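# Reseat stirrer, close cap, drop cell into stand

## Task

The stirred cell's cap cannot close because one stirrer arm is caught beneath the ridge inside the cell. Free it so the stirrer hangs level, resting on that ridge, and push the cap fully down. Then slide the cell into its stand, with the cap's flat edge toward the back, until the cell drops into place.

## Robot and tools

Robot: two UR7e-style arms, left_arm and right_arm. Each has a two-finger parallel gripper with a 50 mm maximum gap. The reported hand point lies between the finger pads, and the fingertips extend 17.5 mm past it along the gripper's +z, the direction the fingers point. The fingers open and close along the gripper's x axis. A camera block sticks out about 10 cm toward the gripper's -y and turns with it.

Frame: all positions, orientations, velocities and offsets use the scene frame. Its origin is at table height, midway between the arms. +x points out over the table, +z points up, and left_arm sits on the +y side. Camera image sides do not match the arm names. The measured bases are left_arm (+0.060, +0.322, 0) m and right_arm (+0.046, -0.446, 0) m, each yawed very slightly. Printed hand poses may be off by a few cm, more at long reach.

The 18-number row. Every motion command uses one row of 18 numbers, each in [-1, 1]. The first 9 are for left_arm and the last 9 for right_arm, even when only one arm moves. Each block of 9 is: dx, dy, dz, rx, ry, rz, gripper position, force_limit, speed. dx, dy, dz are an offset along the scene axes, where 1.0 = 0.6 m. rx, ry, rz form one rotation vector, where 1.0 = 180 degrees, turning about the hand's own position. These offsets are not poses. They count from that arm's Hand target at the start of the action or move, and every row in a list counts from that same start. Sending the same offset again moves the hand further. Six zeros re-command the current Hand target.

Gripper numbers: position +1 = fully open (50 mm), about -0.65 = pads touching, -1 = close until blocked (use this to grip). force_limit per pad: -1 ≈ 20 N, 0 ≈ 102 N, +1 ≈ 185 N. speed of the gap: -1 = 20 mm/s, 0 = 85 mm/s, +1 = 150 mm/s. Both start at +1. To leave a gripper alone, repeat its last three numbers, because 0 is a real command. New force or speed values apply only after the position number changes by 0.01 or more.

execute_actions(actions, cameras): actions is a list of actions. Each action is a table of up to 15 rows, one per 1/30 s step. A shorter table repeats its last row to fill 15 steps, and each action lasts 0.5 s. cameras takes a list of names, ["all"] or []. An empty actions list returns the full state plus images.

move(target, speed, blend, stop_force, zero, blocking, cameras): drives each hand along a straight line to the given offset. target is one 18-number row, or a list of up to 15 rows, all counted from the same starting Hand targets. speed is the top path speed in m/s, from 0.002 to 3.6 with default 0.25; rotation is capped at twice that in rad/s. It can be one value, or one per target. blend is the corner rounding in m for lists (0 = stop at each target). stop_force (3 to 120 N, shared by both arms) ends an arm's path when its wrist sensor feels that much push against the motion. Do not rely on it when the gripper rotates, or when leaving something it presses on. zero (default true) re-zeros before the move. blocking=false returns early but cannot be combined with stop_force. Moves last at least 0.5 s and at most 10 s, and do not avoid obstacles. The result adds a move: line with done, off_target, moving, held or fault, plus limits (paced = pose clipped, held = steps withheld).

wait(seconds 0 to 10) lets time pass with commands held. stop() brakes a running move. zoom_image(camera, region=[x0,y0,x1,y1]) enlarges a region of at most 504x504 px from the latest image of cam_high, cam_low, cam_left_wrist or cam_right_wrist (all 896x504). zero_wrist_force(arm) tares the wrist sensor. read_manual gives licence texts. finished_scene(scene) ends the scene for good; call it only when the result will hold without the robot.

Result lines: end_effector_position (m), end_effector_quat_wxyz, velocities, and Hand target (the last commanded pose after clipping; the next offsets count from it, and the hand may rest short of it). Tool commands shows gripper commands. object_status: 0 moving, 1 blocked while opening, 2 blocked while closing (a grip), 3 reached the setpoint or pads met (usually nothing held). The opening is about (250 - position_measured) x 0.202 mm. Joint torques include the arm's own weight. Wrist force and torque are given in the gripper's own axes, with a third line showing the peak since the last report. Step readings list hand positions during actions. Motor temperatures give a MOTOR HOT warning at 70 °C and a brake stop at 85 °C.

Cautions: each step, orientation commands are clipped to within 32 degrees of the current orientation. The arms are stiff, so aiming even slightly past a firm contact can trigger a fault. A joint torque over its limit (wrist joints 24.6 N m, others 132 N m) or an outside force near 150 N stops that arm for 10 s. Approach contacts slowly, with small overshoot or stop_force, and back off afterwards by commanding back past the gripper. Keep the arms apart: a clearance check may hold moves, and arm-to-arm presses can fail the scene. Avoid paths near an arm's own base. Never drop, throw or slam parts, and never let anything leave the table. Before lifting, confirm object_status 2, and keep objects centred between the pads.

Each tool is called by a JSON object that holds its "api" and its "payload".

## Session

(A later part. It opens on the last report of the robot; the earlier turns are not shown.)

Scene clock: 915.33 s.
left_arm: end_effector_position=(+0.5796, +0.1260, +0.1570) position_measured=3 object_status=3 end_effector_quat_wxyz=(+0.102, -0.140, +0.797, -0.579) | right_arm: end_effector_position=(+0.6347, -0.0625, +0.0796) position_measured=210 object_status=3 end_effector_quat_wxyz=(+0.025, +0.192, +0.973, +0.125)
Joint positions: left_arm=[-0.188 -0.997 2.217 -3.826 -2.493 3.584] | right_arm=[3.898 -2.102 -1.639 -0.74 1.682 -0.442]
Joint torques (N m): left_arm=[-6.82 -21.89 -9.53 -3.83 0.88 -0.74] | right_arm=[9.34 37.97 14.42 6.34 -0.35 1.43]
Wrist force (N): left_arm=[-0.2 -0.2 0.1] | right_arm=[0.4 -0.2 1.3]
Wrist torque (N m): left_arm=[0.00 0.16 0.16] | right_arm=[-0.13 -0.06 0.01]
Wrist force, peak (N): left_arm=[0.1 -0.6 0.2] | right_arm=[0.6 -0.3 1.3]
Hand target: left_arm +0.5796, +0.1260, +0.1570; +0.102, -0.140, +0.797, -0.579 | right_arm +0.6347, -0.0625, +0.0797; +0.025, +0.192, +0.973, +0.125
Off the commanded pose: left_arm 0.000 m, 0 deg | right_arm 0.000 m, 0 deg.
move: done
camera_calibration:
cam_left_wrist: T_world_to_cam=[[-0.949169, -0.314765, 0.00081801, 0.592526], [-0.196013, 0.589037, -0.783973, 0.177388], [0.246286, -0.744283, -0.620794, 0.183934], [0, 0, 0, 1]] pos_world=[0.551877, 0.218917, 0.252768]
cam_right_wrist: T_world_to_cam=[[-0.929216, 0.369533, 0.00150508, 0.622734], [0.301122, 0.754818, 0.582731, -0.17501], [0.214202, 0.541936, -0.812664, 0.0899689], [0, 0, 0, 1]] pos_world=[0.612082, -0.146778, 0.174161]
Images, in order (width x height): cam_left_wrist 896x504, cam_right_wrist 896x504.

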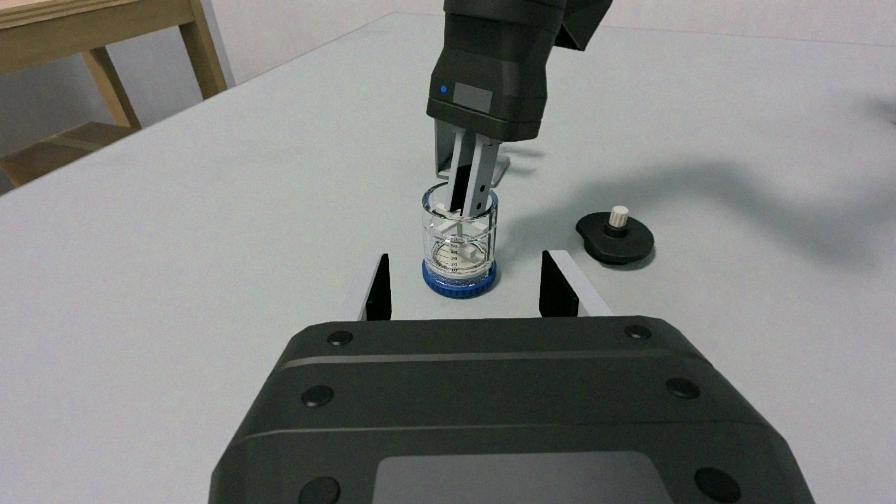

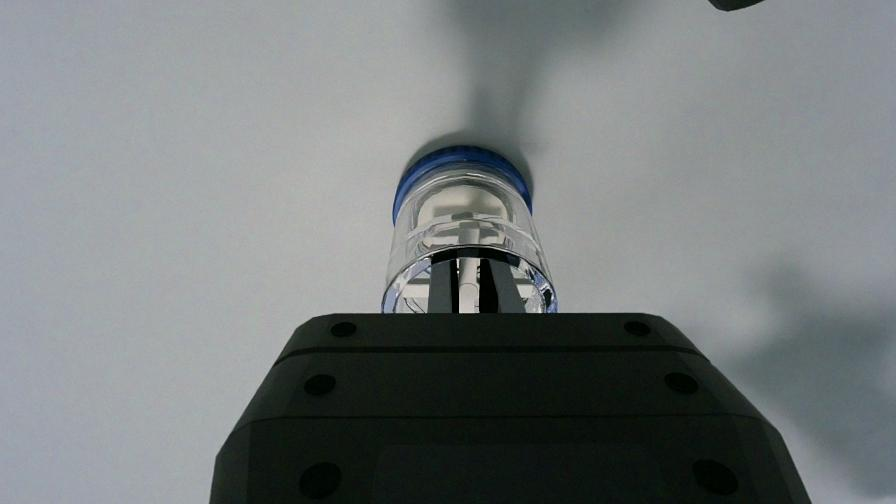

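{"api": "move", "payload": {"target": [0,0,0,0,0,0,1,1,1,-0.00563,-0.01363,0.0564,0,0,0,-0.39,-0.75,-1], "speed": 0.04, "cameras": ["cam_left_wrist", "cam_right_wrist"]}}

{"api": "zoom_image", "payload": {"camera": "cam_left_wrist", "region": [410, 160, 510, 260]}}

{"api": "zoom_image", "payload": {"camera": "cam_right_wrist", "region": [370, 160, 570, 320]}}

Scene clock: 919.73 s.
left_arm: end_effector_position=(+0.5796, +0.1260, +0.1570) position_measured=3 object_status=3 end_effector_quat_wxyz=(+0.102, -0.140, +0.797, -0.579) | right_arm: end_effector_position=(+0.6313, -0.0707, +0.1134) position_measured=210 object_status=3 end_effector_quat_wxyz=(+0.025, +0.192, +0.973, +0.125)
Joint positions: left_arm=[-0.188 -0.997 2.217 -3.826 -2.493 3.584] | right_arm=[3.892 -2.045 -1.629 -0.807 1.683 -0.448]
Joint torques (N m): left_arm=[-6.71 -23.32 -8.84 -3.93 1.02 -0.95] | right_arm=[-9.04 58.81 37.85 1.47 1.66 -1.65]
Wrist force (N): left_arm=[0.1 -0.3 0.2] | right_arm=[0.3 -0.3 1.1]
Wrist torque (N m): left_arm=[-0.02 0.11 0.17] | right_arm=[-0.16 -0.06 0.01]
Wrist force, peak (N): left_arm=[0.0 -0.5 0.3] | right_arm=[0.3 -0.1 1.7]
Hand target: left_arm +0.5796, +0.1260, +0.1570; +0.102, -0.140, +0.797, -0.579 | right_arm +0.6313, -0.0707, +0.1135; +0.025, +0.192, +0.973, +0.125
Off the commanded pose: left_arm 0.000 m, 0 deg | right_arm 0.000 m, 0 deg.
move: done
camera_calibration:
cam_left_wrist: T_world_to_cam=[[-0.949169, -0.314765, 0.00081801, 0.592526], [-0.196013, 0.589037, -0.783973, 0.177388], [0.246286, -0.744283, -0.620794, 0.183934], [0, 0, 0, 1]] pos_world=[0.551877, 0.218917, 0.252768]
cam_right_wrist: T_world_to_cam=[[-0.929245, 0.369462, 0.00145218, 0.622534], [0.301036, 0.754852, 0.582731, -0.187453], [0.214201, 0.541937, -0.812664, 0.122474], [0, 0, 0, 1]] pos_world=[0.608682, -0.154877, 0.207861]
Images, in order (width x height): cam_left_wrist 896x504, cam_right_wrist 896x504.

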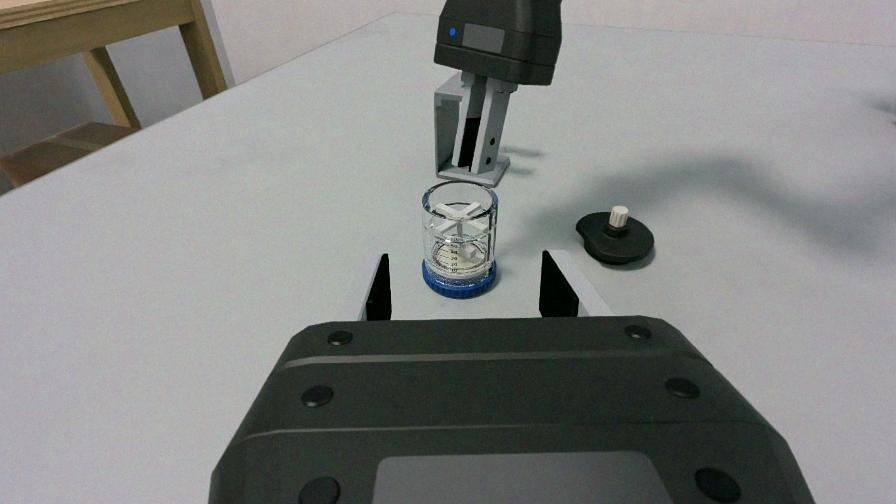

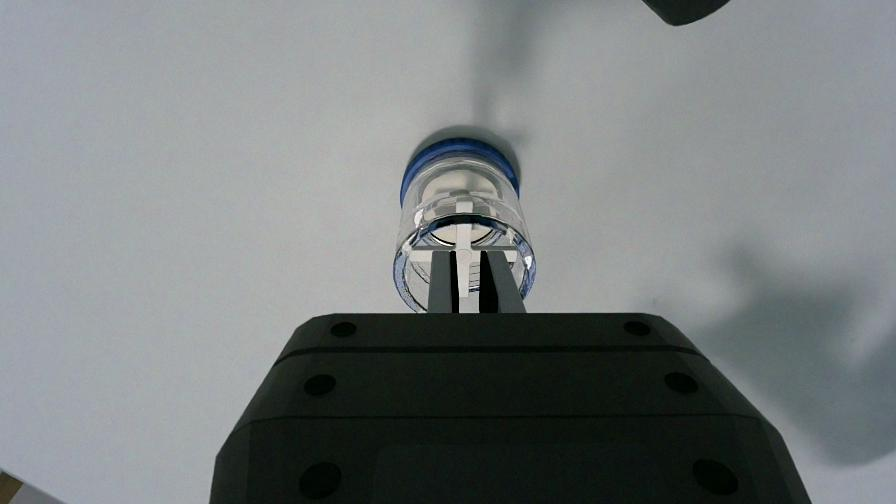

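Scaled by 5.040 from the camera's 896x504 image, which has a finer 1280x720 frame.

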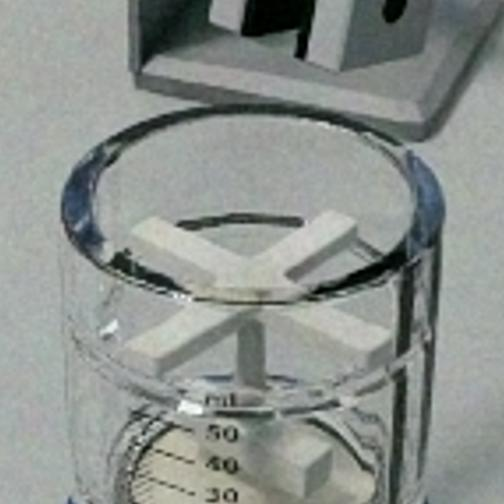

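Scaled by 2.520 from the camera's 896x504 image, which has a finer 1280x720 frame.

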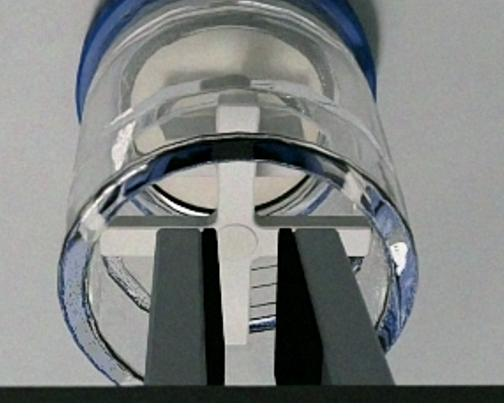

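{"api": "move", "payload": {"target": [[0,0,0,0,0,0,1,1,1,-0.04,-0.03,0.04,-0.02,0.015,-0.05,0.4,0,-0.5],[0,0,0,0,0,0,1,1,1,-0.1855,-0.0988,0.0192,-0.0654,0.0499,-0.1639,0.4,0,-0.5]], "speed": 0.15, "blend": [0.02,0], "cameras": ["cam_left_wrist", "cam_right_wrist"]}}

{"api": "zoom_image", "payload": {"camera": "cam_right_wrist", "region": [370, 120, 570, 320]}}

{"api": "zoom_image", "payload": {"camera": "cam_left_wrist", "region": [410, 160, 510, 310]}}

Scene clock: 944.67 s.
left_arm: end_effector_position=(+0.5796, +0.1260, +0.1570) position_measured=3 object_status=3 end_effector_quat_wxyz=(+0.102, -0.140, +0.797, -0.579) | right_arm: end_effector_position=(+0.5201, -0.1300, +0.1250) position_measured=92 object_status=3 end_effector_quat_wxyz=(+0.000, +0.438, +0.899, +0.000)
Joint positions: left_arm=[-0.188 -0.997 2.217 -3.826 -2.493 3.584] | right_arm=[3.995 -1.834 -1.81 -1.068 1.571 0.16]
Joint torques (N m): left_arm=[-6.7 -22.28 -9.02 -3.71 0.84 -0.76] | right_arm=[9.34 48.03 13.14 0.68 -1.23 1.75]
Wrist force (N): left_arm=[-0.1 -0.3 0.0] | right_arm=[0.5 0.3 1.4]
Wrist torque (N m): left_arm=[-0.02 0.14 0.17] | right_arm=[-0.13 -0.09 -0.07]
Wrist force, peak (N): left_arm=[0.0 -0.5 0.4] | right_arm=[0.7 0.3 1.6]
Hand target: left_arm +0.5796, +0.1260, +0.1570; +0.102, -0.140, +0.797, -0.579 | right_arm +0.5200, -0.1300, +0.1250; +0.000, +0.438, +0.899, +0.000
Off the commanded pose: left_arm 0.000 m, 0 deg | right_arm 0.000 m, 0 deg.
move: done
camera_calibration:
cam_left_wrist: T_world_to_cam=[[-0.949169, -0.314765, 0.00081901, 0.592526], [-0.196033, 0.589095, -0.783924, 0.177375], [0.24627, -0.744237, -0.620856, 0.183948], [0, 0, 0, 1]] pos_world=[0.551878, 0.218917, 0.252768]
cam_right_wrist: T_world_to_cam=[[-0.624025, 0.781387, 0.00513097, 0.435429], [0.730614, 0.581123, 0.358469, -0.333952], [0.277122, 0.227443, -0.933527, 0.129455], [0, 0, 0, 1]] pos_world=[0.479834, -0.175616, 0.238327]
Images, in order (width x height): cam_left_wrist 896x504, cam_right_wrist 896x504.

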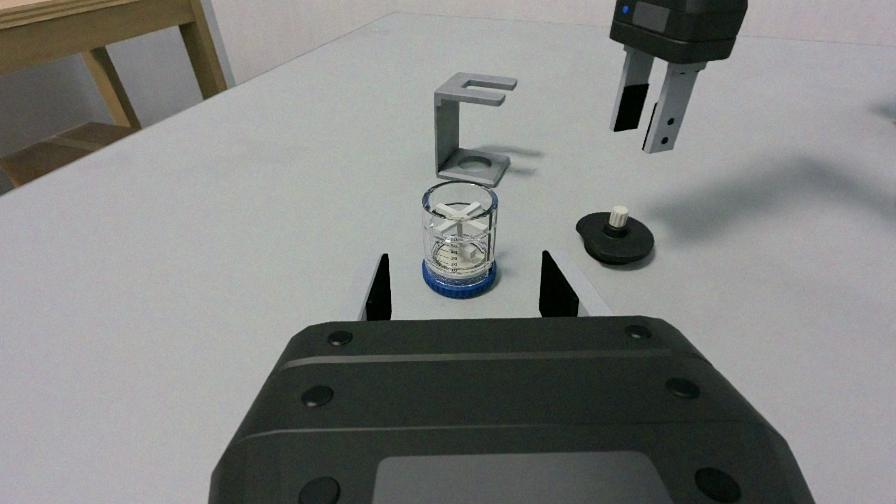

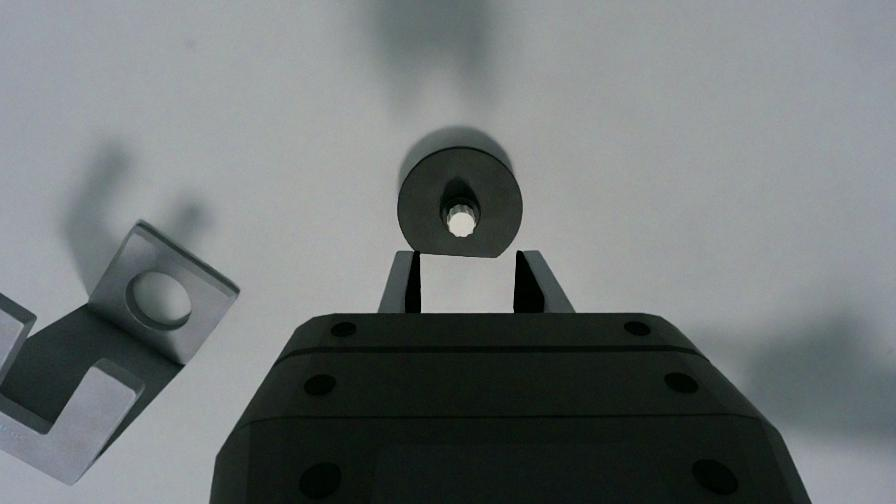

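Scaled by 2.520 from the camera's 896x504 image, which has a finer 1280x720 frame.

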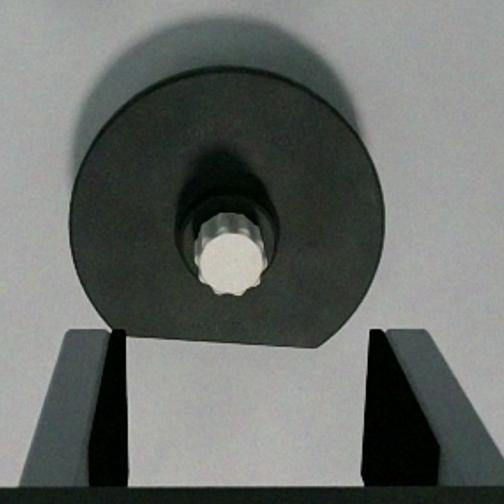

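Scaled by 3.360 from the camera's 896x504 image, which has a finer 1280x720 frame.

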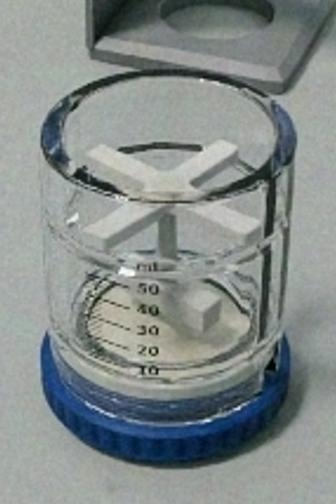

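{"api": "zoom_image", "payload": {"camera": "cam_left_wrist", "region": [420, 60, 540, 200]}}

{"api": "zoom_image", "payload": {"camera": "cam_right_wrist", "region": [0, 200, 260, 500]}}

Scaled by 3.600 from the camera's 896x504 image, which has a finer 1280x720 frame.

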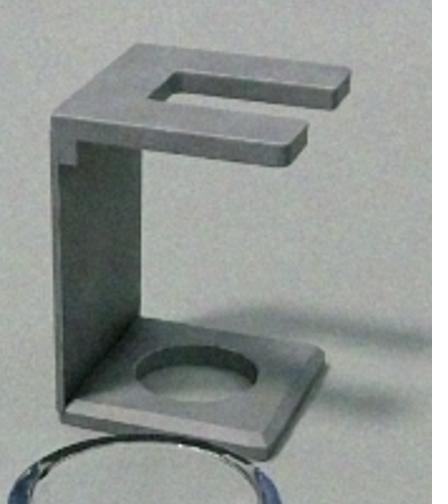

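Scaled by 1.680 from the camera's 896x504 image, which has a finer 1280x720 frame.

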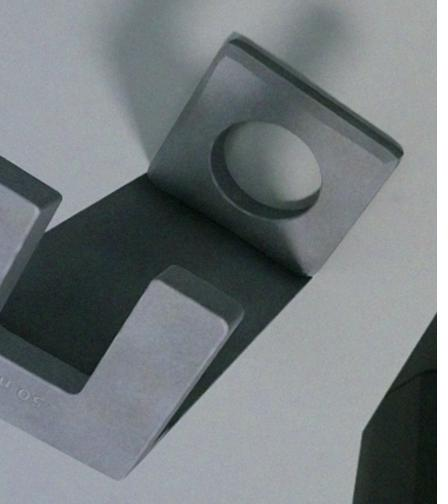

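{"api": "move", "payload": {"target": [[0,0,0,0,0,0,1,1,1,0.06,-0.06,0.1,0,0,-0.08,0.4,0,-0.5],[0,0,0,0,0,0,1,1,1,0.2332,-0.2083,0.1033,0,0,-0.2111,0.4,0,-0.5]], "speed": 0.2, "blend": [0.02,0], "cameras": ["cam_right_wrist"]}}

{"api": "zoom_image", "payload": {"camera": "cam_right_wrist", "region": [330, 60, 610, 320]}}

{"api": "move", "payload": {"target": [0,0,0,0,0,0,1,1,1,0,0.1,0,0,0,0,0.4,0,-0.5], "speed": 0.2, "cameras": ["cam_right_wrist"]}}

{"api": "zoom_image", "payload": {"camera": "cam_right_wrist", "region": [250, 60, 530, 320]}}

Scene clock: 986.07 s.
left_arm: end_effector_position=(+0.5796, +0.1260, +0.1570) position_measured=3 object_status=3 end_effector_quat_wxyz=(+0.102, -0.140, +0.797, -0.579) | right_arm: end_effector_position=(+0.6598, -0.2549, +0.1870) position_measured=92 object_status=3 end_effector_quat_wxyz=(+0.000, +0.707, +0.707, +0.000)
Joint positions: left_arm=[-0.188 -0.997 2.217 -3.826 -2.493 3.584] | right_arm=[3.682 -1.941 -1.492 -1.279 1.571 0.51]
Joint torques (N m): left_arm=[-7.11 -23.56 -7.81 -3.83 0.81 -0.51] | right_arm=[-6.95 31.93 37.91 0.82 1.01 1.78]
Motor temperatures (°C): left_arm=[38 29 32 39 41 42] | right_arm=[30 36 36 46 49 42]
Wrist force (N): left_arm=[-0.1 -0.2 0.1] | right_arm=[0.6 0.1 1.5]
Wrist torque (N m): left_arm=[0.00 0.13 0.17] | right_arm=[-0.17 -0.09 -0.08]
Wrist force, peak (N): left_arm=[0.1 -0.4 0.5] | right_arm=[1.3 -0.1 2.6]
Hand target: left_arm +0.5796, +0.1260, +0.1570; +0.102, -0.140, +0.797, -0.579 | right_arm +0.6599, -0.2550, +0.1870; +0.000, +0.707, +0.707, +0.000
Off the commanded pose: left_arm 0.000 m, 0 deg | right_arm 0.000 m, 0 deg.
move: done
camera_calibration:
cam_right_wrist: T_world_to_cam=[[-0.0109132, 0.999928, 0.00507379, 0.271059], [0.933526, 0.00836989, 0.358412, -0.665503], [0.358344, 0.00864795, -0.93355, 0.0675679], [0, 0, 0, 1]] pos_world=[0.60001, -0.266054, 0.300227]
Images, in order (width x height): cam_right_wrist 896x504.

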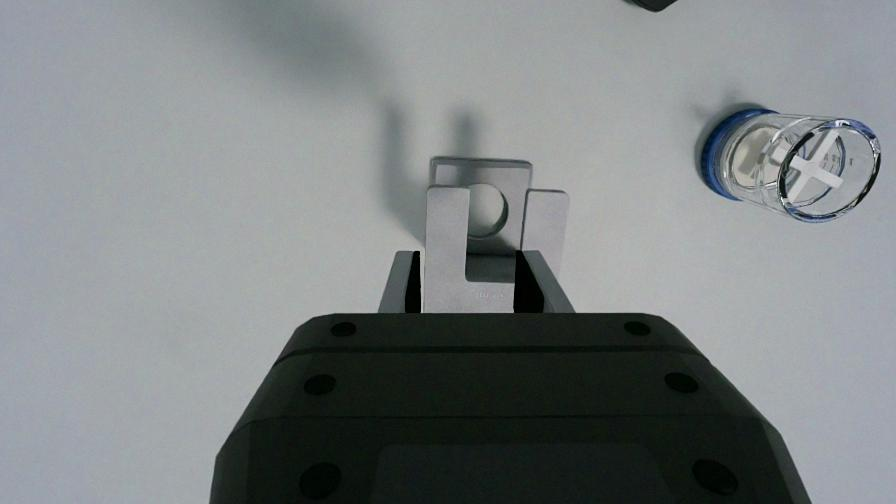

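Scaled by 1.800 from the camera's 896x504 image, which has a finer 1280x720 frame.

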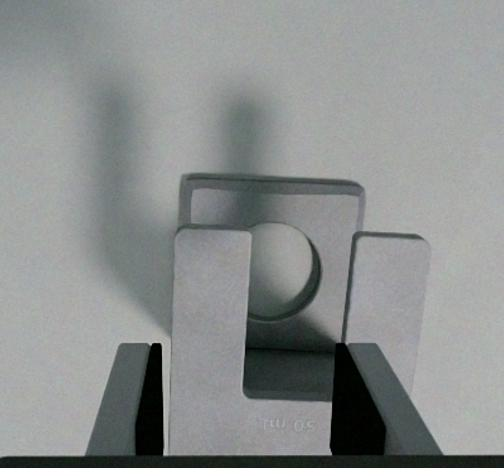

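Scene clock: 987.00 s.
left_arm: end_effector_position=(+0.5796, +0.1260, +0.1570) position_measured=3 object_status=3 end_effector_quat_wxyz=(+0.102, -0.140, +0.797, -0.579) | right_arm: end_effector_position=(+0.6599, -0.1952, +0.1870) position_measured=92 object_status=3 end_effector_quat_wxyz=(+0.000, +0.707, +0.707, +0.000)
Joint positions: left_arm=[-0.188 -0.997 2.217 -3.826 -2.493 3.584] | right_arm=[3.761 -1.988 -1.425 -1.299 1.571 0.59]
Joint torques (N m): left_arm=[-6.76 -22.33 -7.43 -3.88 0.61 -0.49] | right_arm=[9.51 32.71 40.28 0.55 -1.02 1.9]
Wrist force (N): left_arm=[-0.1 -0.1 0.0] | right_arm=[0.6 0.0 1.3]
Wrist torque (N m): left_arm=[0.00 0.13 0.17] | right_arm=[-0.19 -0.08 -0.08]
Wrist force, peak (N): left_arm=[-0.1 -0.6 0.1] | right_arm=[1.8 0.1 1.3]
Hand target: left_arm +0.5796, +0.1260, +0.1570; +0.102, -0.140, +0.797, -0.579 | right_arm +0.6599, -0.1950, +0.1870; +0.000, +0.707, +0.707, +0.000
Off the commanded pose: left_arm 0.000 m, 0 deg | right_arm 0.000 m, 0 deg.
move: done
camera_calibration:
cam_right_wrist: T_world_to_cam=[[-0.0105029, 0.999932, 0.00511931, 0.211106], [0.933564, 0.00797132, 0.358322, -0.666172], [0.358257, 0.00854263, -0.933584, 0.0670569], [0, 0, 0, 1]] pos_world=[0.600108, -0.206354, 0.300227]
Images, in order (width x height): cam_right_wrist 896x504.

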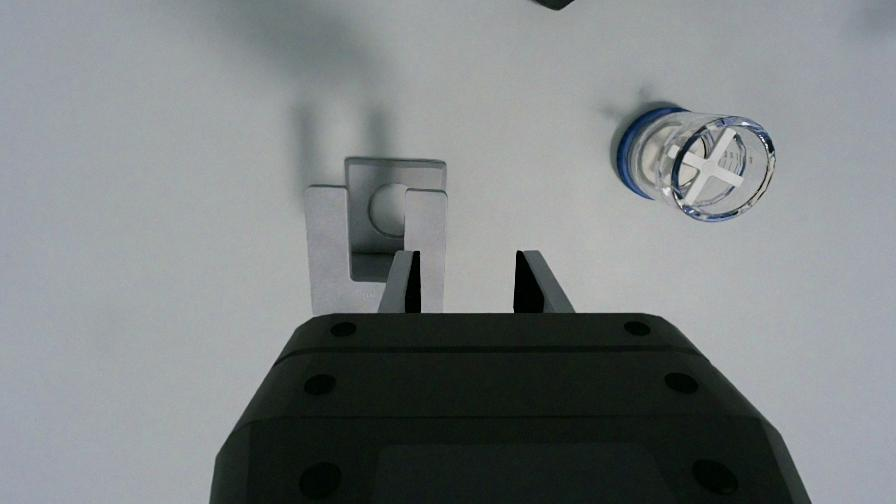

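Scaled by 1.800 from the camera's 896x504 image, which has a finer 1280x720 frame.

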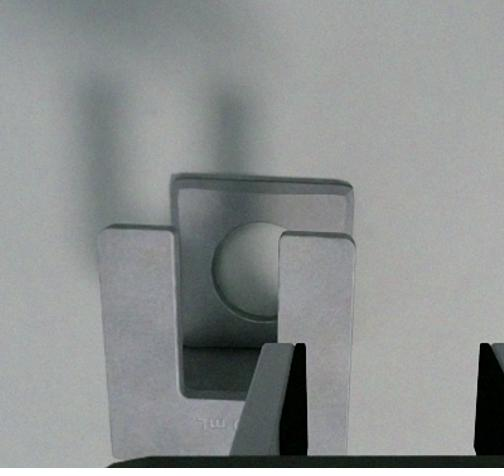

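{"api": "move", "payload": {"target": [[0,0,0,0,0,0,1,1,1,0.0,-0.0285,-0.09,0,0,0,-0.6,0,0]], "speed": 0.15}}

{"api": "move", "payload": {"target": [0,0,0,0,0,0,1,1,1,0,0,-0.05,0,0,0,-0.6,0,0], "speed": 0.015, "stop_force": 3, "cameras": ["cam_right_wrist"]}}

Scene clock: 1032.23 s.
left_arm: end_effector_position=(+0.5796, +0.1260, +0.1570) position_measured=3 object_status=3 end_effector_quat_wxyz=(+0.102, -0.140, +0.797, -0.579) | right_arm: end_effector_position=(+0.6599, -0.2121, +0.1331) position_measured=242 object_status=3 end_effector_quat_wxyz=(+0.000, +0.707, +0.707, +0.000)
Joint positions: left_arm=[-0.188 -0.997 2.217 -3.826 -2.493 3.584] | right_arm=[3.739 -2.016 -1.529 -1.167 1.571 0.568]
Joint torques (N m): left_arm=[-6.7 -23.42 -8.19 -3.9 0.82 -0.42] | right_arm=[-7.98 33.71 13.78 6.17 0.27 -1.33]
Wrist force (N): left_arm=[0.1 -0.3 0.4] | right_arm=[0.2 0.1 1.4]
Wrist torque (N m): left_arm=[-0.01 0.11 0.16] | right_arm=[-0.17 -0.04 0.01]
Wrist force, peak (N): left_arm=[-0.3 -0.5 0.2] | right_arm=[0.2 0.1 2.6]
Hand target: left_arm +0.5796, +0.1260, +0.1570; +0.102, -0.140, +0.797, -0.579 | right_arm +0.6599, -0.2121, +0.1330; +0.000, +0.707, +0.707, +0.000
Off the commanded pose: left_arm 0.000 m, 0 deg | right_arm 0.000 m, 0 deg.
move: done

Scene clock: 1034.73 s.
left_arm: end_effector_position=(+0.5796, +0.1260, +0.1570) position_measured=3 object_status=3 end_effector_quat_wxyz=(+0.102, -0.140, +0.797, -0.579) | right_arm: end_effector_position=(+0.6599, -0.2121, +0.1165) position_measured=242 object_status=3 end_effector_quat_wxyz=(+0.000, +0.707, +0.707, +0.000)
Joint positions: left_arm=[-0.188 -0.997 2.217 -3.826 -2.493 3.584] | right_arm=[3.739 -2.032 -1.551 -1.129 1.571 0.568]
Joint torques (N m): left_arm=[-6.79 -23.86 -7.3 -3.85 0.76 -0.5] | right_arm=[-5.61 58.81 38.01 2.67 0.44 -1.41]
Wrist force (N): left_arm=[-0.1 -0.1 0.3] | right_arm=[0.2 0.1 1.3]
Wrist torque (N m): left_arm=[0.01 0.14 0.17] | right_arm=[-0.18 -0.05 0.00]
Wrist force, peak (N): left_arm=[-0.1 -0.3 0.5] | right_arm=[0.5 -5.2 -22.0]
Hand target: left_arm +0.5796, +0.1260, +0.1570; +0.102, -0.140, +0.797, -0.579 | right_arm +0.6599, -0.2121, +0.1165; +0.000, +0.707, +0.707, +0.000 (not the last commanded pose)
Off the commanded pose: left_arm 0.000 m, 0 deg | right_arm 0.014 m, 0 deg.
move: contact (right_arm)
camera_calibration:
cam_right_wrist: T_world_to_cam=[[-0.0105968, 0.999931, 0.00508479, 0.228429], [0.933563, 0.0080713, 0.358323, -0.640789], [0.358257, 0.00854403, -0.933584, 0.00147738], [0, 0, 0, 1]] pos_world=[0.600109, -0.223254, 0.229827]
Images, in order (width x height): cam_right_wrist 896x504.

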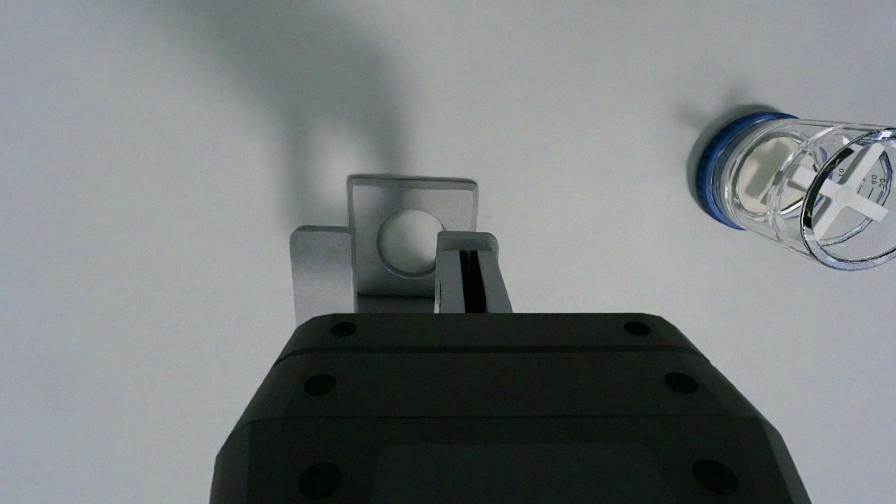

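{"api": "move", "payload": {"target": [[0,0,0,0,0,0,1,1,1,-0.03,0.02,0.06,0,0,0.03,0.4,0,-0.5],[0,0,0,0,0,0,1,1,1,-0.2332,0.1368,-0.0275,0,0,0.1917,0.4,0,-0.5]], "speed": 0.2, "blend": [0.02,0], "cameras": ["cam_right_wrist"]}}

{"api": "zoom_image", "payload": {"camera": "cam_right_wrist", "region": [370, 120, 570, 320]}}

Scene clock: 1049.07 s.
left_arm: end_effector_position=(+0.5796, +0.1260, +0.1570) position_measured=3 object_status=3 end_effector_quat_wxyz=(+0.102, -0.140, +0.797, -0.579) | right_arm: end_effector_position=(+0.5201, -0.1301, +0.1001) position_measured=92 object_status=3 end_effector_quat_wxyz=(+0.000, +0.466, +0.885, +0.000)
Joint positions: left_arm=[-0.188 -0.997 2.217 -3.826 -2.493 3.584] | right_arm=[3.995 -1.865 -1.842 -1.005 1.571 0.222]
Joint torques (N m): left_arm=[-7.25 -22.99 -8.56 -3.5 0.93 -0.24] | right_arm=[10.26 49.59 13.5 6.16 -0.65 -1.54]
Wrist force (N): left_arm=[-0.2 -0.4 0.1] | right_arm=[0.6 0.0 1.2]
Wrist torque (N m): left_arm=[-0.04 0.14 0.16] | right_arm=[-0.20 -0.10 0.01]
Wrist force, peak (N): left_arm=[-0.2 -0.4 0.3] | right_arm=[-0.1 0.5 2.8]
Hand target: left_arm +0.5796, +0.1260, +0.1570; +0.102, -0.140, +0.797, -0.579 | right_arm +0.5200, -0.1300, +0.1000; +0.000, +0.466, +0.885, +0.000
Off the commanded pose: left_arm 0.000 m, 0 deg | right_arm 0.000 m, 0 deg.
move: done
camera_calibration:
cam_right_wrist: T_world_to_cam=[[-0.57478, 0.818292, 0.00510152, 0.414856], [0.765013, 0.535122, 0.35833, -0.348824], [0.290488, 0.209863, -0.933581, 0.0968841], [0, 0, 0, 1]] pos_world=[0.477162, -0.173142, 0.213327]
Images, in order (width x height): cam_right_wrist 896x504.

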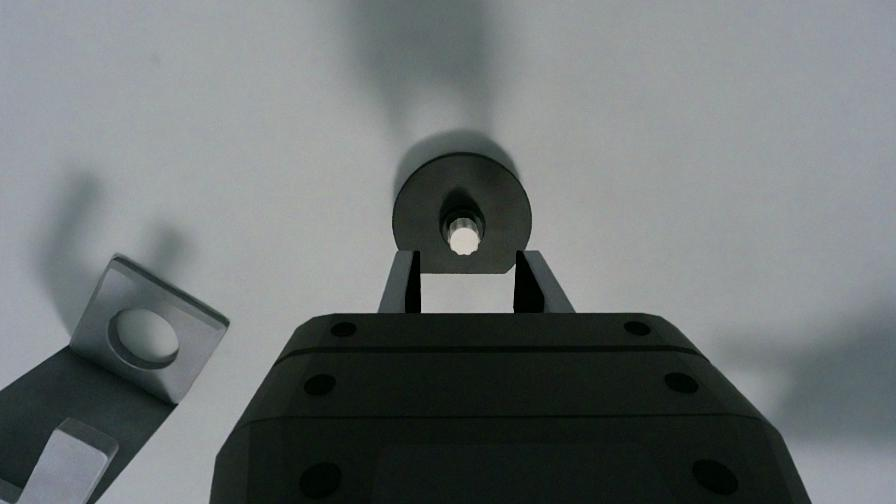

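Scaled by 2.520 from the camera's 896x504 image, which has a finer 1280x720 frame.

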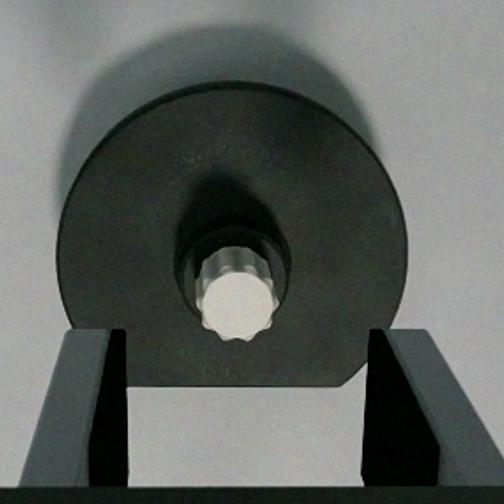

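{"api": "move", "payload": {"target": [0,0,0,0,0,0,1,1,1,0,0,-0.0812,0,0,0,0.4,0,-0.5], "speed": 0.1}}

{"api": "move", "payload": {"target": [0,0,0,0,0,0,1,1,1,0,0,-0.01,0,0,0,0.4,0,-0.5], "speed": 0.004, "stop_force": 3, "cameras": ["cam_right_wrist", "cam_left_wrist"]}}

{"api": "zoom_image", "payload": {"camera": "cam_left_wrist", "region": [560, 130, 700, 280]}}

Scene clock: 1055.03 s.
left_arm: end_effector_position=(+0.5796, +0.1260, +0.1570) position_measured=3 object_status=3 end_effector_quat_wxyz=(+0.102, -0.140, +0.797, -0.579) | right_arm: end_effector_position=(+0.5200, -0.1300, +0.0514) position_measured=92 object_status=3 end_effector_quat_wxyz=(+0.000, +0.466, +0.885, +0.000)
Joint positions: left_arm=[-0.188 -0.997 2.217 -3.826 -2.493 3.584] | right_arm=[3.995 -1.935 -1.895 -0.882 1.571 0.221]
Joint torques (N m): left_arm=[-7.55 -22.87 -7.56 -3.87 0.89 -0.2] | right_arm=[-0.62 27.72 10.61 6.23 0.24 0.78]
Wrist force (N): left_arm=[-0.2 -0.3 0.1] | right_arm=[0.6 0.0 1.5]
Wrist torque (N m): left_arm=[-0.03 0.14 0.17] | right_arm=[-0.19 -0.10 0.01]
Wrist force, peak (N): left_arm=[-0.1 -0.5 0.4] | right_arm=[0.5 -0.2 2.3]
Hand target: left_arm +0.5796, +0.1260, +0.1570; +0.102, -0.140, +0.797, -0.579 | right_arm +0.5200, -0.1300, +0.0513; +0.000, +0.466, +0.885, +0.000
Off the commanded pose: left_arm 0.000 m, 0 deg | right_arm 0.000 m, 0 deg.
move: done

Scene clock: 1057.30 s.
left_arm: end_effector_position=(+0.5796, +0.1260, +0.1570) position_measured=3 object_status=3 end_effector_quat_wxyz=(+0.102, -0.140, +0.797, -0.579) | right_arm: end_effector_position=(+0.5200, -0.1300, +0.0453) position_measured=92 object_status=3 end_effector_quat_wxyz=(+0.000, +0.466, +0.885, +0.000)
Joint positions: left_arm=[-0.188 -0.997 2.217 -3.826 -2.493 3.584] | right_arm=[3.995 -1.945 -1.9 -0.867 1.571 0.221]
Joint torques (N m): left_arm=[-7.27 -22.92 -7.88 -3.88 0.8 -0.3] | right_arm=[-5.74 27.23 11.06 5.93 0.29 -0.55]
Wrist force (N): left_arm=[-0.1 -0.3 0.1] | right_arm=[0.3 0.0 1.5]
Wrist torque (N m): left_arm=[-0.04 0.13 0.17] | right_arm=[-0.20 -0.06 0.01]
Wrist force, peak (N): left_arm=[0.0 -0.5 0.3] | right_arm=[0.6 -0.2 1.5]
Hand target: left_arm +0.5796, +0.1260, +0.1570; +0.102, -0.140, +0.797, -0.579 | right_arm +0.5200, -0.1300, +0.0453; +0.000, +0.466, +0.885, +0.000
Off the commanded pose: left_arm 0.000 m, 0 deg | right_arm 0.000 m, 0 deg.
move: done
camera_calibration:
cam_left_wrist: T_world_to_cam=[[-0.949169, -0.314765, 0.00081901, 0.592526], [-0.196033, 0.589095, -0.783924, 0.177375], [0.24627, -0.744237, -0.620856, 0.183948], [0, 0, 0, 1]] pos_world=[0.551878, 0.218917, 0.252768]
cam_right_wrist: T_world_to_cam=[[-0.575159, 0.818026, 0.00507937, 0.415134], [0.764766, 0.535487, 0.35831, -0.329018], [0.290387, 0.20997, -0.933589, 0.045893], [0, 0, 0, 1]] pos_world=[0.477063, -0.173041, 0.158627]
Images, in order (width x height): cam_left_wrist 896x504, cam_right_wrist 896x504.

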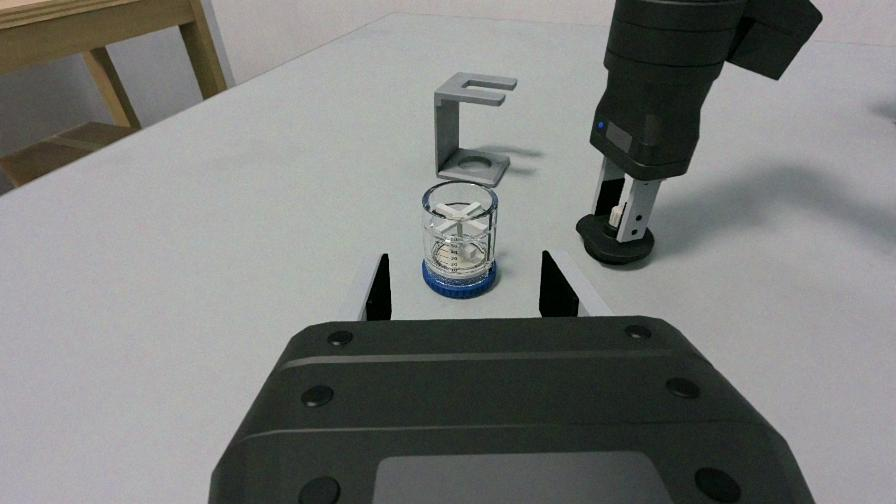

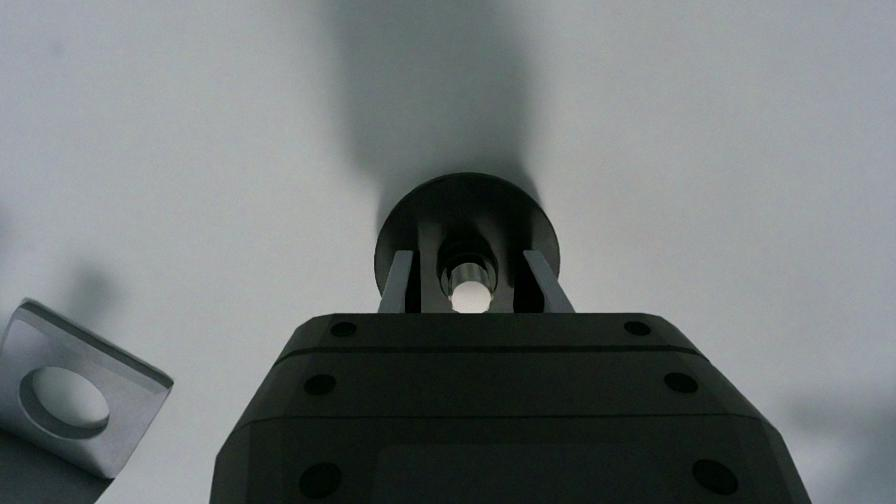

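Scaled by 3.360 from the camera's 896x504 image, which has a finer 1280x720 frame.

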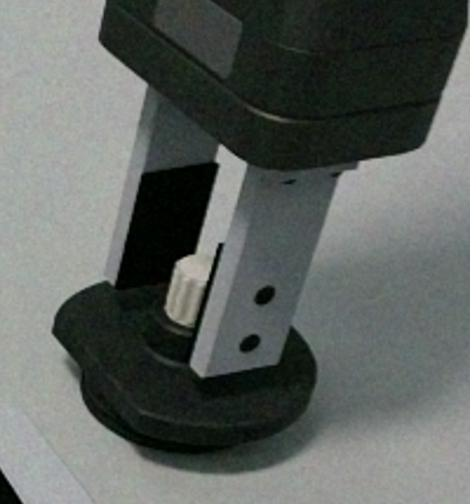

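{"api": "move", "payload": {"target": [0,0,0,0,0,0,1,1,1,0,0,0.01,0,0,0,0.4,0,-0.5], "speed": 0.05}}

{"api": "move", "payload": {"target": [0,0,0,0,0,0,1,1,1,0,0,0,0,0,0,-0.12,0,-0.5], "speed": 0.05}}

{"api": "move", "payload": {"target": [0,0,0,0,0,0,1,1,1,0,0,-0.012,0,0,0,-0.12,0,-0.5], "speed": 0.004, "stop_force": 3}}

Scene clock: 1061.87 s.
left_arm: end_effector_position=(+0.5796, +0.1260, +0.1570) position_measured=3 object_status=3 end_effector_quat_wxyz=(+0.102, -0.140, +0.797, -0.579) | right_arm: end_effector_position=(+0.5200, -0.1300, +0.0512) position_measured=92 object_status=3 end_effector_quat_wxyz=(+0.000, +0.466, +0.885, +0.000)
Joint positions: left_arm=[-0.188 -0.997 2.217 -3.826 -2.493 3.584] | right_arm=[3.995 -1.936 -1.895 -0.881 1.571 0.221]
Joint torques (N m): left_arm=[-8.35 -23.97 -7.33 -3.75 0.81 -0.23] | right_arm=[-5.04 49.88 35.04 0.79 -0.01 -1.42]
Wrist force (N): left_arm=[0.0 0.0 0.2] | right_arm=[0.6 -0.1 1.3]
Wrist torque (N m): left_arm=[0.01 0.11 0.17] | right_arm=[-0.21 -0.10 0.01]
Wrist force, peak (N): left_arm=[-0.2 -0.3 0.4] | right_arm=[0.5 0.0 1.7]
Hand target: left_arm +0.5796, +0.1260, +0.1570; +0.102, -0.140, +0.797, -0.579 | right_arm +0.5200, -0.1300, +0.0513; +0.000, +0.466, +0.885, +0.000
Off the commanded pose: left_arm 0.000 m, 0 deg | right_arm 0.000 m, 0 deg.
move: done

Scene clock: 1062.40 s.
left_arm: end_effector_position=(+0.5796, +0.1260, +0.1570) position_measured=3 object_status=3 end_effector_quat_wxyz=(+0.102, -0.140, +0.797, -0.579) | right_arm: end_effector_position=(+0.5200, -0.1300, +0.0513) position_measured=171 object_status=0 end_effector_quat_wxyz=(+0.000, +0.466, +0.885, +0.000)
Joint positions: left_arm=[-0.188 -0.997 2.217 -3.826 -2.493 3.584] | right_arm=[3.995 -1.935 -1.895 -0.882 1.571 0.221]
Joint torques (N m): left_arm=[-7.67 -22.82 -7.25 -3.58 0.62 -0.13] | right_arm=[-5.61 50.57 34.32 0.74 0.18 -1.45]
Wrist force (N): left_arm=[-0.1 -0.4 0.2] | right_arm=[0.5 0.0 1.4]
Wrist torque (N m): left_arm=[-0.04 0.14 0.16] | right_arm=[-0.19 -0.09 0.01]
Wrist force, peak (N): left_arm=[0.0 -0.5 0.2] | right_arm=[0.5 0.0 1.6]
Hand target: left_arm +0.5796, +0.1260, +0.1570; +0.102, -0.140, +0.797, -0.579 | right_arm +0.5200, -0.1300, +0.0513; +0.000, +0.466, +0.885, +0.000
Off the commanded pose: left_arm 0.000 m, 0 deg | right_arm 0.000 m, 0 deg.
move: done

Scene clock: 1064.87 s.
left_arm: end_effector_position=(+0.5796, +0.1260, +0.1570) position_measured=3 object_status=3 end_effector_quat_wxyz=(+0.102, -0.140, +0.797, -0.579) | right_arm: end_effector_position=(+0.5200, -0.1300, +0.0472) position_measured=171 object_status=3 end_effector_quat_wxyz=(+0.000, +0.466, +0.885, +0.000)
Joint positions: left_arm=[-0.188 -0.997 2.217 -3.826 -2.493 3.584] | right_arm=[3.995 -1.942 -1.899 -0.871 1.571 0.221]
Joint torques (N m): left_arm=[-6.19 -23.28 -8.16 -3.73 0.7 -0.19] | right_arm=[-4.96 49.13 32.97 0.63 0 -1.3]
Wrist force (N): left_arm=[-0.1 -0.3 0.0] | right_arm=[0.8 0.6 -2.6]
Wrist torque (N m): left_arm=[-0.02 0.14 0.17] | right_arm=[-0.20 -0.07 0.02]
Wrist force, peak (N): left_arm=[0.0 -0.6 0.1] | right_arm=[0.3 -0.8 -8.5]
Hand target: left_arm +0.5796, +0.1260, +0.1570; +0.102, -0.140, +0.797, -0.579 | right_arm +0.5200, -0.1300, +0.0472; +0.000, +0.466, +0.885, +0.000 (not the last commanded pose)
Off the commanded pose: left_arm 0.000 m, 0 deg | right_arm 0.003 m, 0 deg.
move: contact (right_arm)

{"api": "move", "payload": {"target": [0,0,0,0,0,0,1,1,1,0,0,0.0006,0,0,0,-0.12,0,-0.5], "speed": 0.05}}

{"api": "move", "payload": {"target": [0,0,0,0,0,0,1,1,1,0,0,0,0,0,0,-1,-0.4,-1], "speed": 0.05}}

Scene clock: 1069.97 s.
left_arm: end_effector_position=(+0.5796, +0.1260, +0.1570) position_measured=3 object_status=3 end_effector_quat_wxyz=(+0.102, -0.140, +0.797, -0.579) | right_arm: end_effector_position=(+0.5200, -0.1300, +0.0476) position_measured=171 object_status=3 end_effector_quat_wxyz=(+0.000, +0.466, +0.885, +0.000)
Joint positions: left_arm=[-0.188 -0.997 2.217 -3.826 -2.493 3.584] | right_arm=[3.995 -1.941 -1.898 -0.872 1.571 0.221]
Joint torques (N m): left_arm=[-6.67 -23.54 -8.5 -3.58 0.61 -0.14] | right_arm=[-5.52 49.94 33.62 0.9 -0.08 -1.38]
Wrist force (N): left_arm=[-0.1 -0.2 0.0] | right_arm=[0.4 -0.1 1.2]
Wrist torque (N m): left_arm=[-0.01 0.14 0.17] | right_arm=[-0.20 -0.07 0.01]
Wrist force, peak (N): left_arm=[-0.2 -0.7 0.1] | right_arm=[0.8 0.7 -2.3]
Hand target: left_arm +0.5796, +0.1260, +0.1570; +0.102, -0.140, +0.797, -0.579 | right_arm +0.5200, -0.1300, +0.0476; +0.000, +0.466, +0.885, +0.000
Off the commanded pose: left_arm 0.000 m, 0 deg | right_arm 0.000 m, 0 deg.
move: done

Scene clock: 1070.47 s.
left_arm: end_effector_position=(+0.5796, +0.1260, +0.1570) position_measured=3 object_status=3 end_effector_quat_wxyz=(+0.102, -0.140, +0.797, -0.579) | right_arm: end_effector_position=(+0.5200, -0.1300, +0.0476) position_measured=189 object_status=2 end_effector_quat_wxyz=(+0.000, +0.466, +0.885, +0.000)
Joint positions: left_arm=[-0.188 -0.997 2.217 -3.826 -2.493 3.584] | right_arm=[3.995 -1.941 -1.898 -0.872 1.571 0.221]
Joint torques (N m): left_arm=[-7.45 -23.43 -7.62 -3.72 0.73 0.03] | right_arm=[-6.67 50.53 34.35 0.87 0.04 -1.21]
Wrist force (N): left_arm=[-0.1 -0.3 0.0] | right_arm=[0.5 0.0 1.3]
Wrist torque (N m): left_arm=[0.00 0.15 0.17] | right_arm=[-0.18 -0.09 0.01]
Wrist force, peak (N): left_arm=[-0.2 -0.4 0.2] | right_arm=[0.3 0.1 1.7]
Hand target: left_arm +0.5796, +0.1260, +0.1570; +0.102, -0.140, +0.797, -0.579 | right_arm +0.5200, -0.1300, +0.0476; +0.000, +0.466, +0.885, +0.000
Off the commanded pose: left_arm 0.000 m, 0 deg | right_arm 0.000 m, 0 deg.
move: done

{"api": "move", "payload": {"target": [[0,0,0,0,0,0,1,1,1,0.0,0.0,0.14,0,0,0,-1,-0.4,-1],[0,0,0,0,0,0,1,1,1,0.1985,0.1257,0.1623,0,0,-0.2022,-1,-0.4,-1]], "speed": 0.15, "blend": [0.03,0], "cameras": ["cam_left_wrist", "cam_right_wrist"]}}

{"api": "zoom_image", "payload": {"camera": "cam_left_wrist", "region": [390, 120, 530, 300]}}

{"api": "zoom_image", "payload": {"camera": "cam_right_wrist", "region": [350, 100, 590, 320]}}

Scene clock: 1088.60 s.
left_arm: end_effector_position=(+0.5796, +0.1260, +0.1570) position_measured=3 object_status=3 end_effector_quat_wxyz=(+0.102, -0.140, +0.797, -0.579) | right_arm: end_effector_position=(+0.6391, -0.0546, +0.1449) position_measured=189 object_status=2 end_effector_quat_wxyz=(+0.000, +0.719, +0.695, +0.000)
Joint positions: left_arm=[-0.188 -0.997 2.217 -3.826 -2.493 3.584] | right_arm=[3.943 -2.128 -1.322 -1.261 1.571 0.805]
Joint torques (N m): left_arm=[-6.71 -23.47 -7.85 -3.6 0.77 -0.01] | right_arm=[-7.59 39.31 39.83 0.79 -1.17 1.49]
Wrist force (N): left_arm=[0.1 -0.3 0.1] | right_arm=[0.6 -0.3 1.9]
Wrist torque (N m): left_arm=[-0.02 0.11 0.16] | right_arm=[-0.24 -0.10 -0.09]
Wrist force, peak (N): left_arm=[-0.1 -0.4 0.4] | right_arm=[0.4 0.1 3.4]
Hand target: left_arm +0.5796, +0.1260, +0.1570; +0.102, -0.140, +0.797, -0.579 | right_arm +0.6391, -0.0546, +0.1449; +0.000, +0.719, +0.695, +0.000
Off the commanded pose: left_arm 0.000 m, 0 deg | right_arm 0.000 m, 0 deg.
move: done
camera_calibration:
cam_left_wrist: T_world_to_cam=[[-0.949169, -0.314765, 0.00081901, 0.592526], [-0.196033, 0.589095, -0.783924, 0.177375], [0.24627, -0.744237, -0.620856, 0.183948], [0, 0, 0, 1]] pos_world=[0.551878, 0.218917, 0.252768]
cam_right_wrist: T_world_to_cam=[[0.0222125, 0.99974, 0.00511632, 0.0495557], [0.933306, -0.0225704, 0.358371, -0.634267], [0.358394, -0.00318521, -0.933565, 0.0333962], [0, 0, 0, 1]] pos_world=[0.578895, -0.0637521, 0.258227]
Images, in order (width x height): cam_left_wrist 896x504, cam_right_wrist 896x504.

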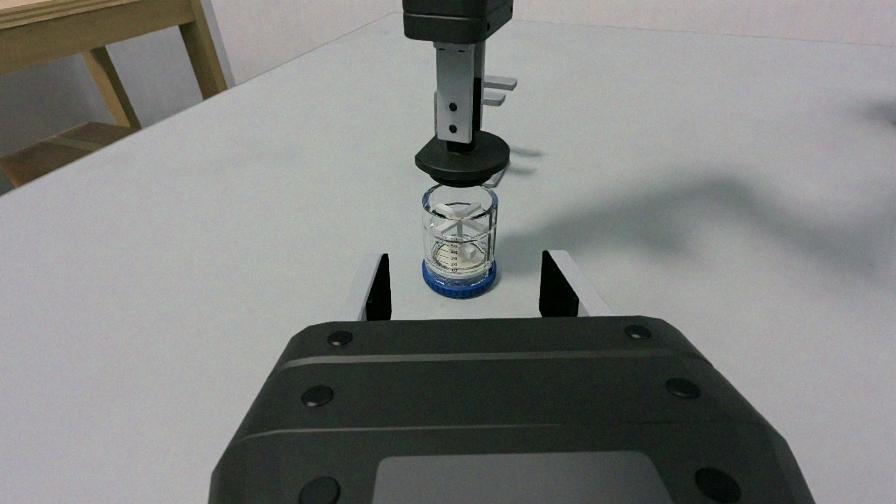

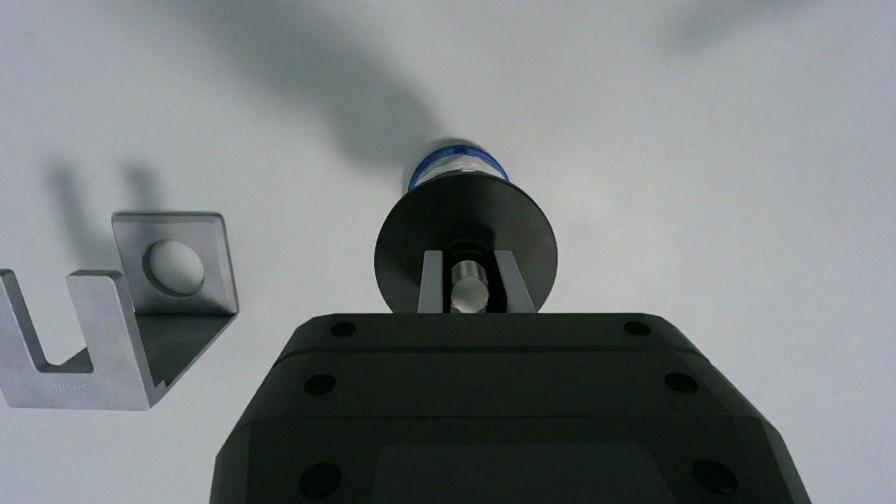

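Scaled by 2.800 from the camera's 896x504 image, which has a finer 1280x720 frame.

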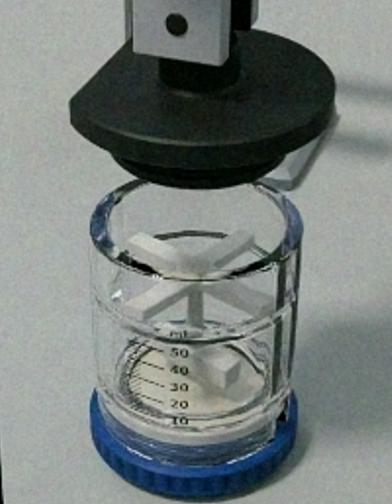

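Scaled by 2.100 from the camera's 896x504 image, which has a finer 1280x720 frame.

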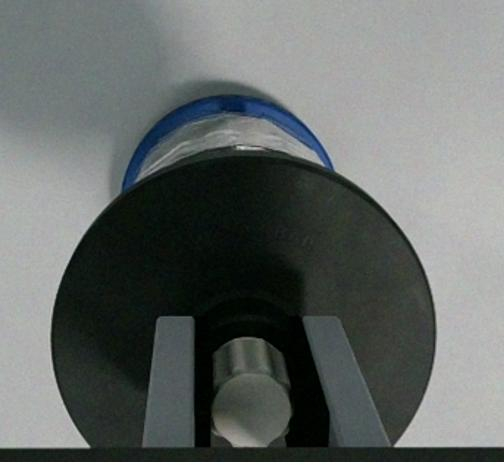

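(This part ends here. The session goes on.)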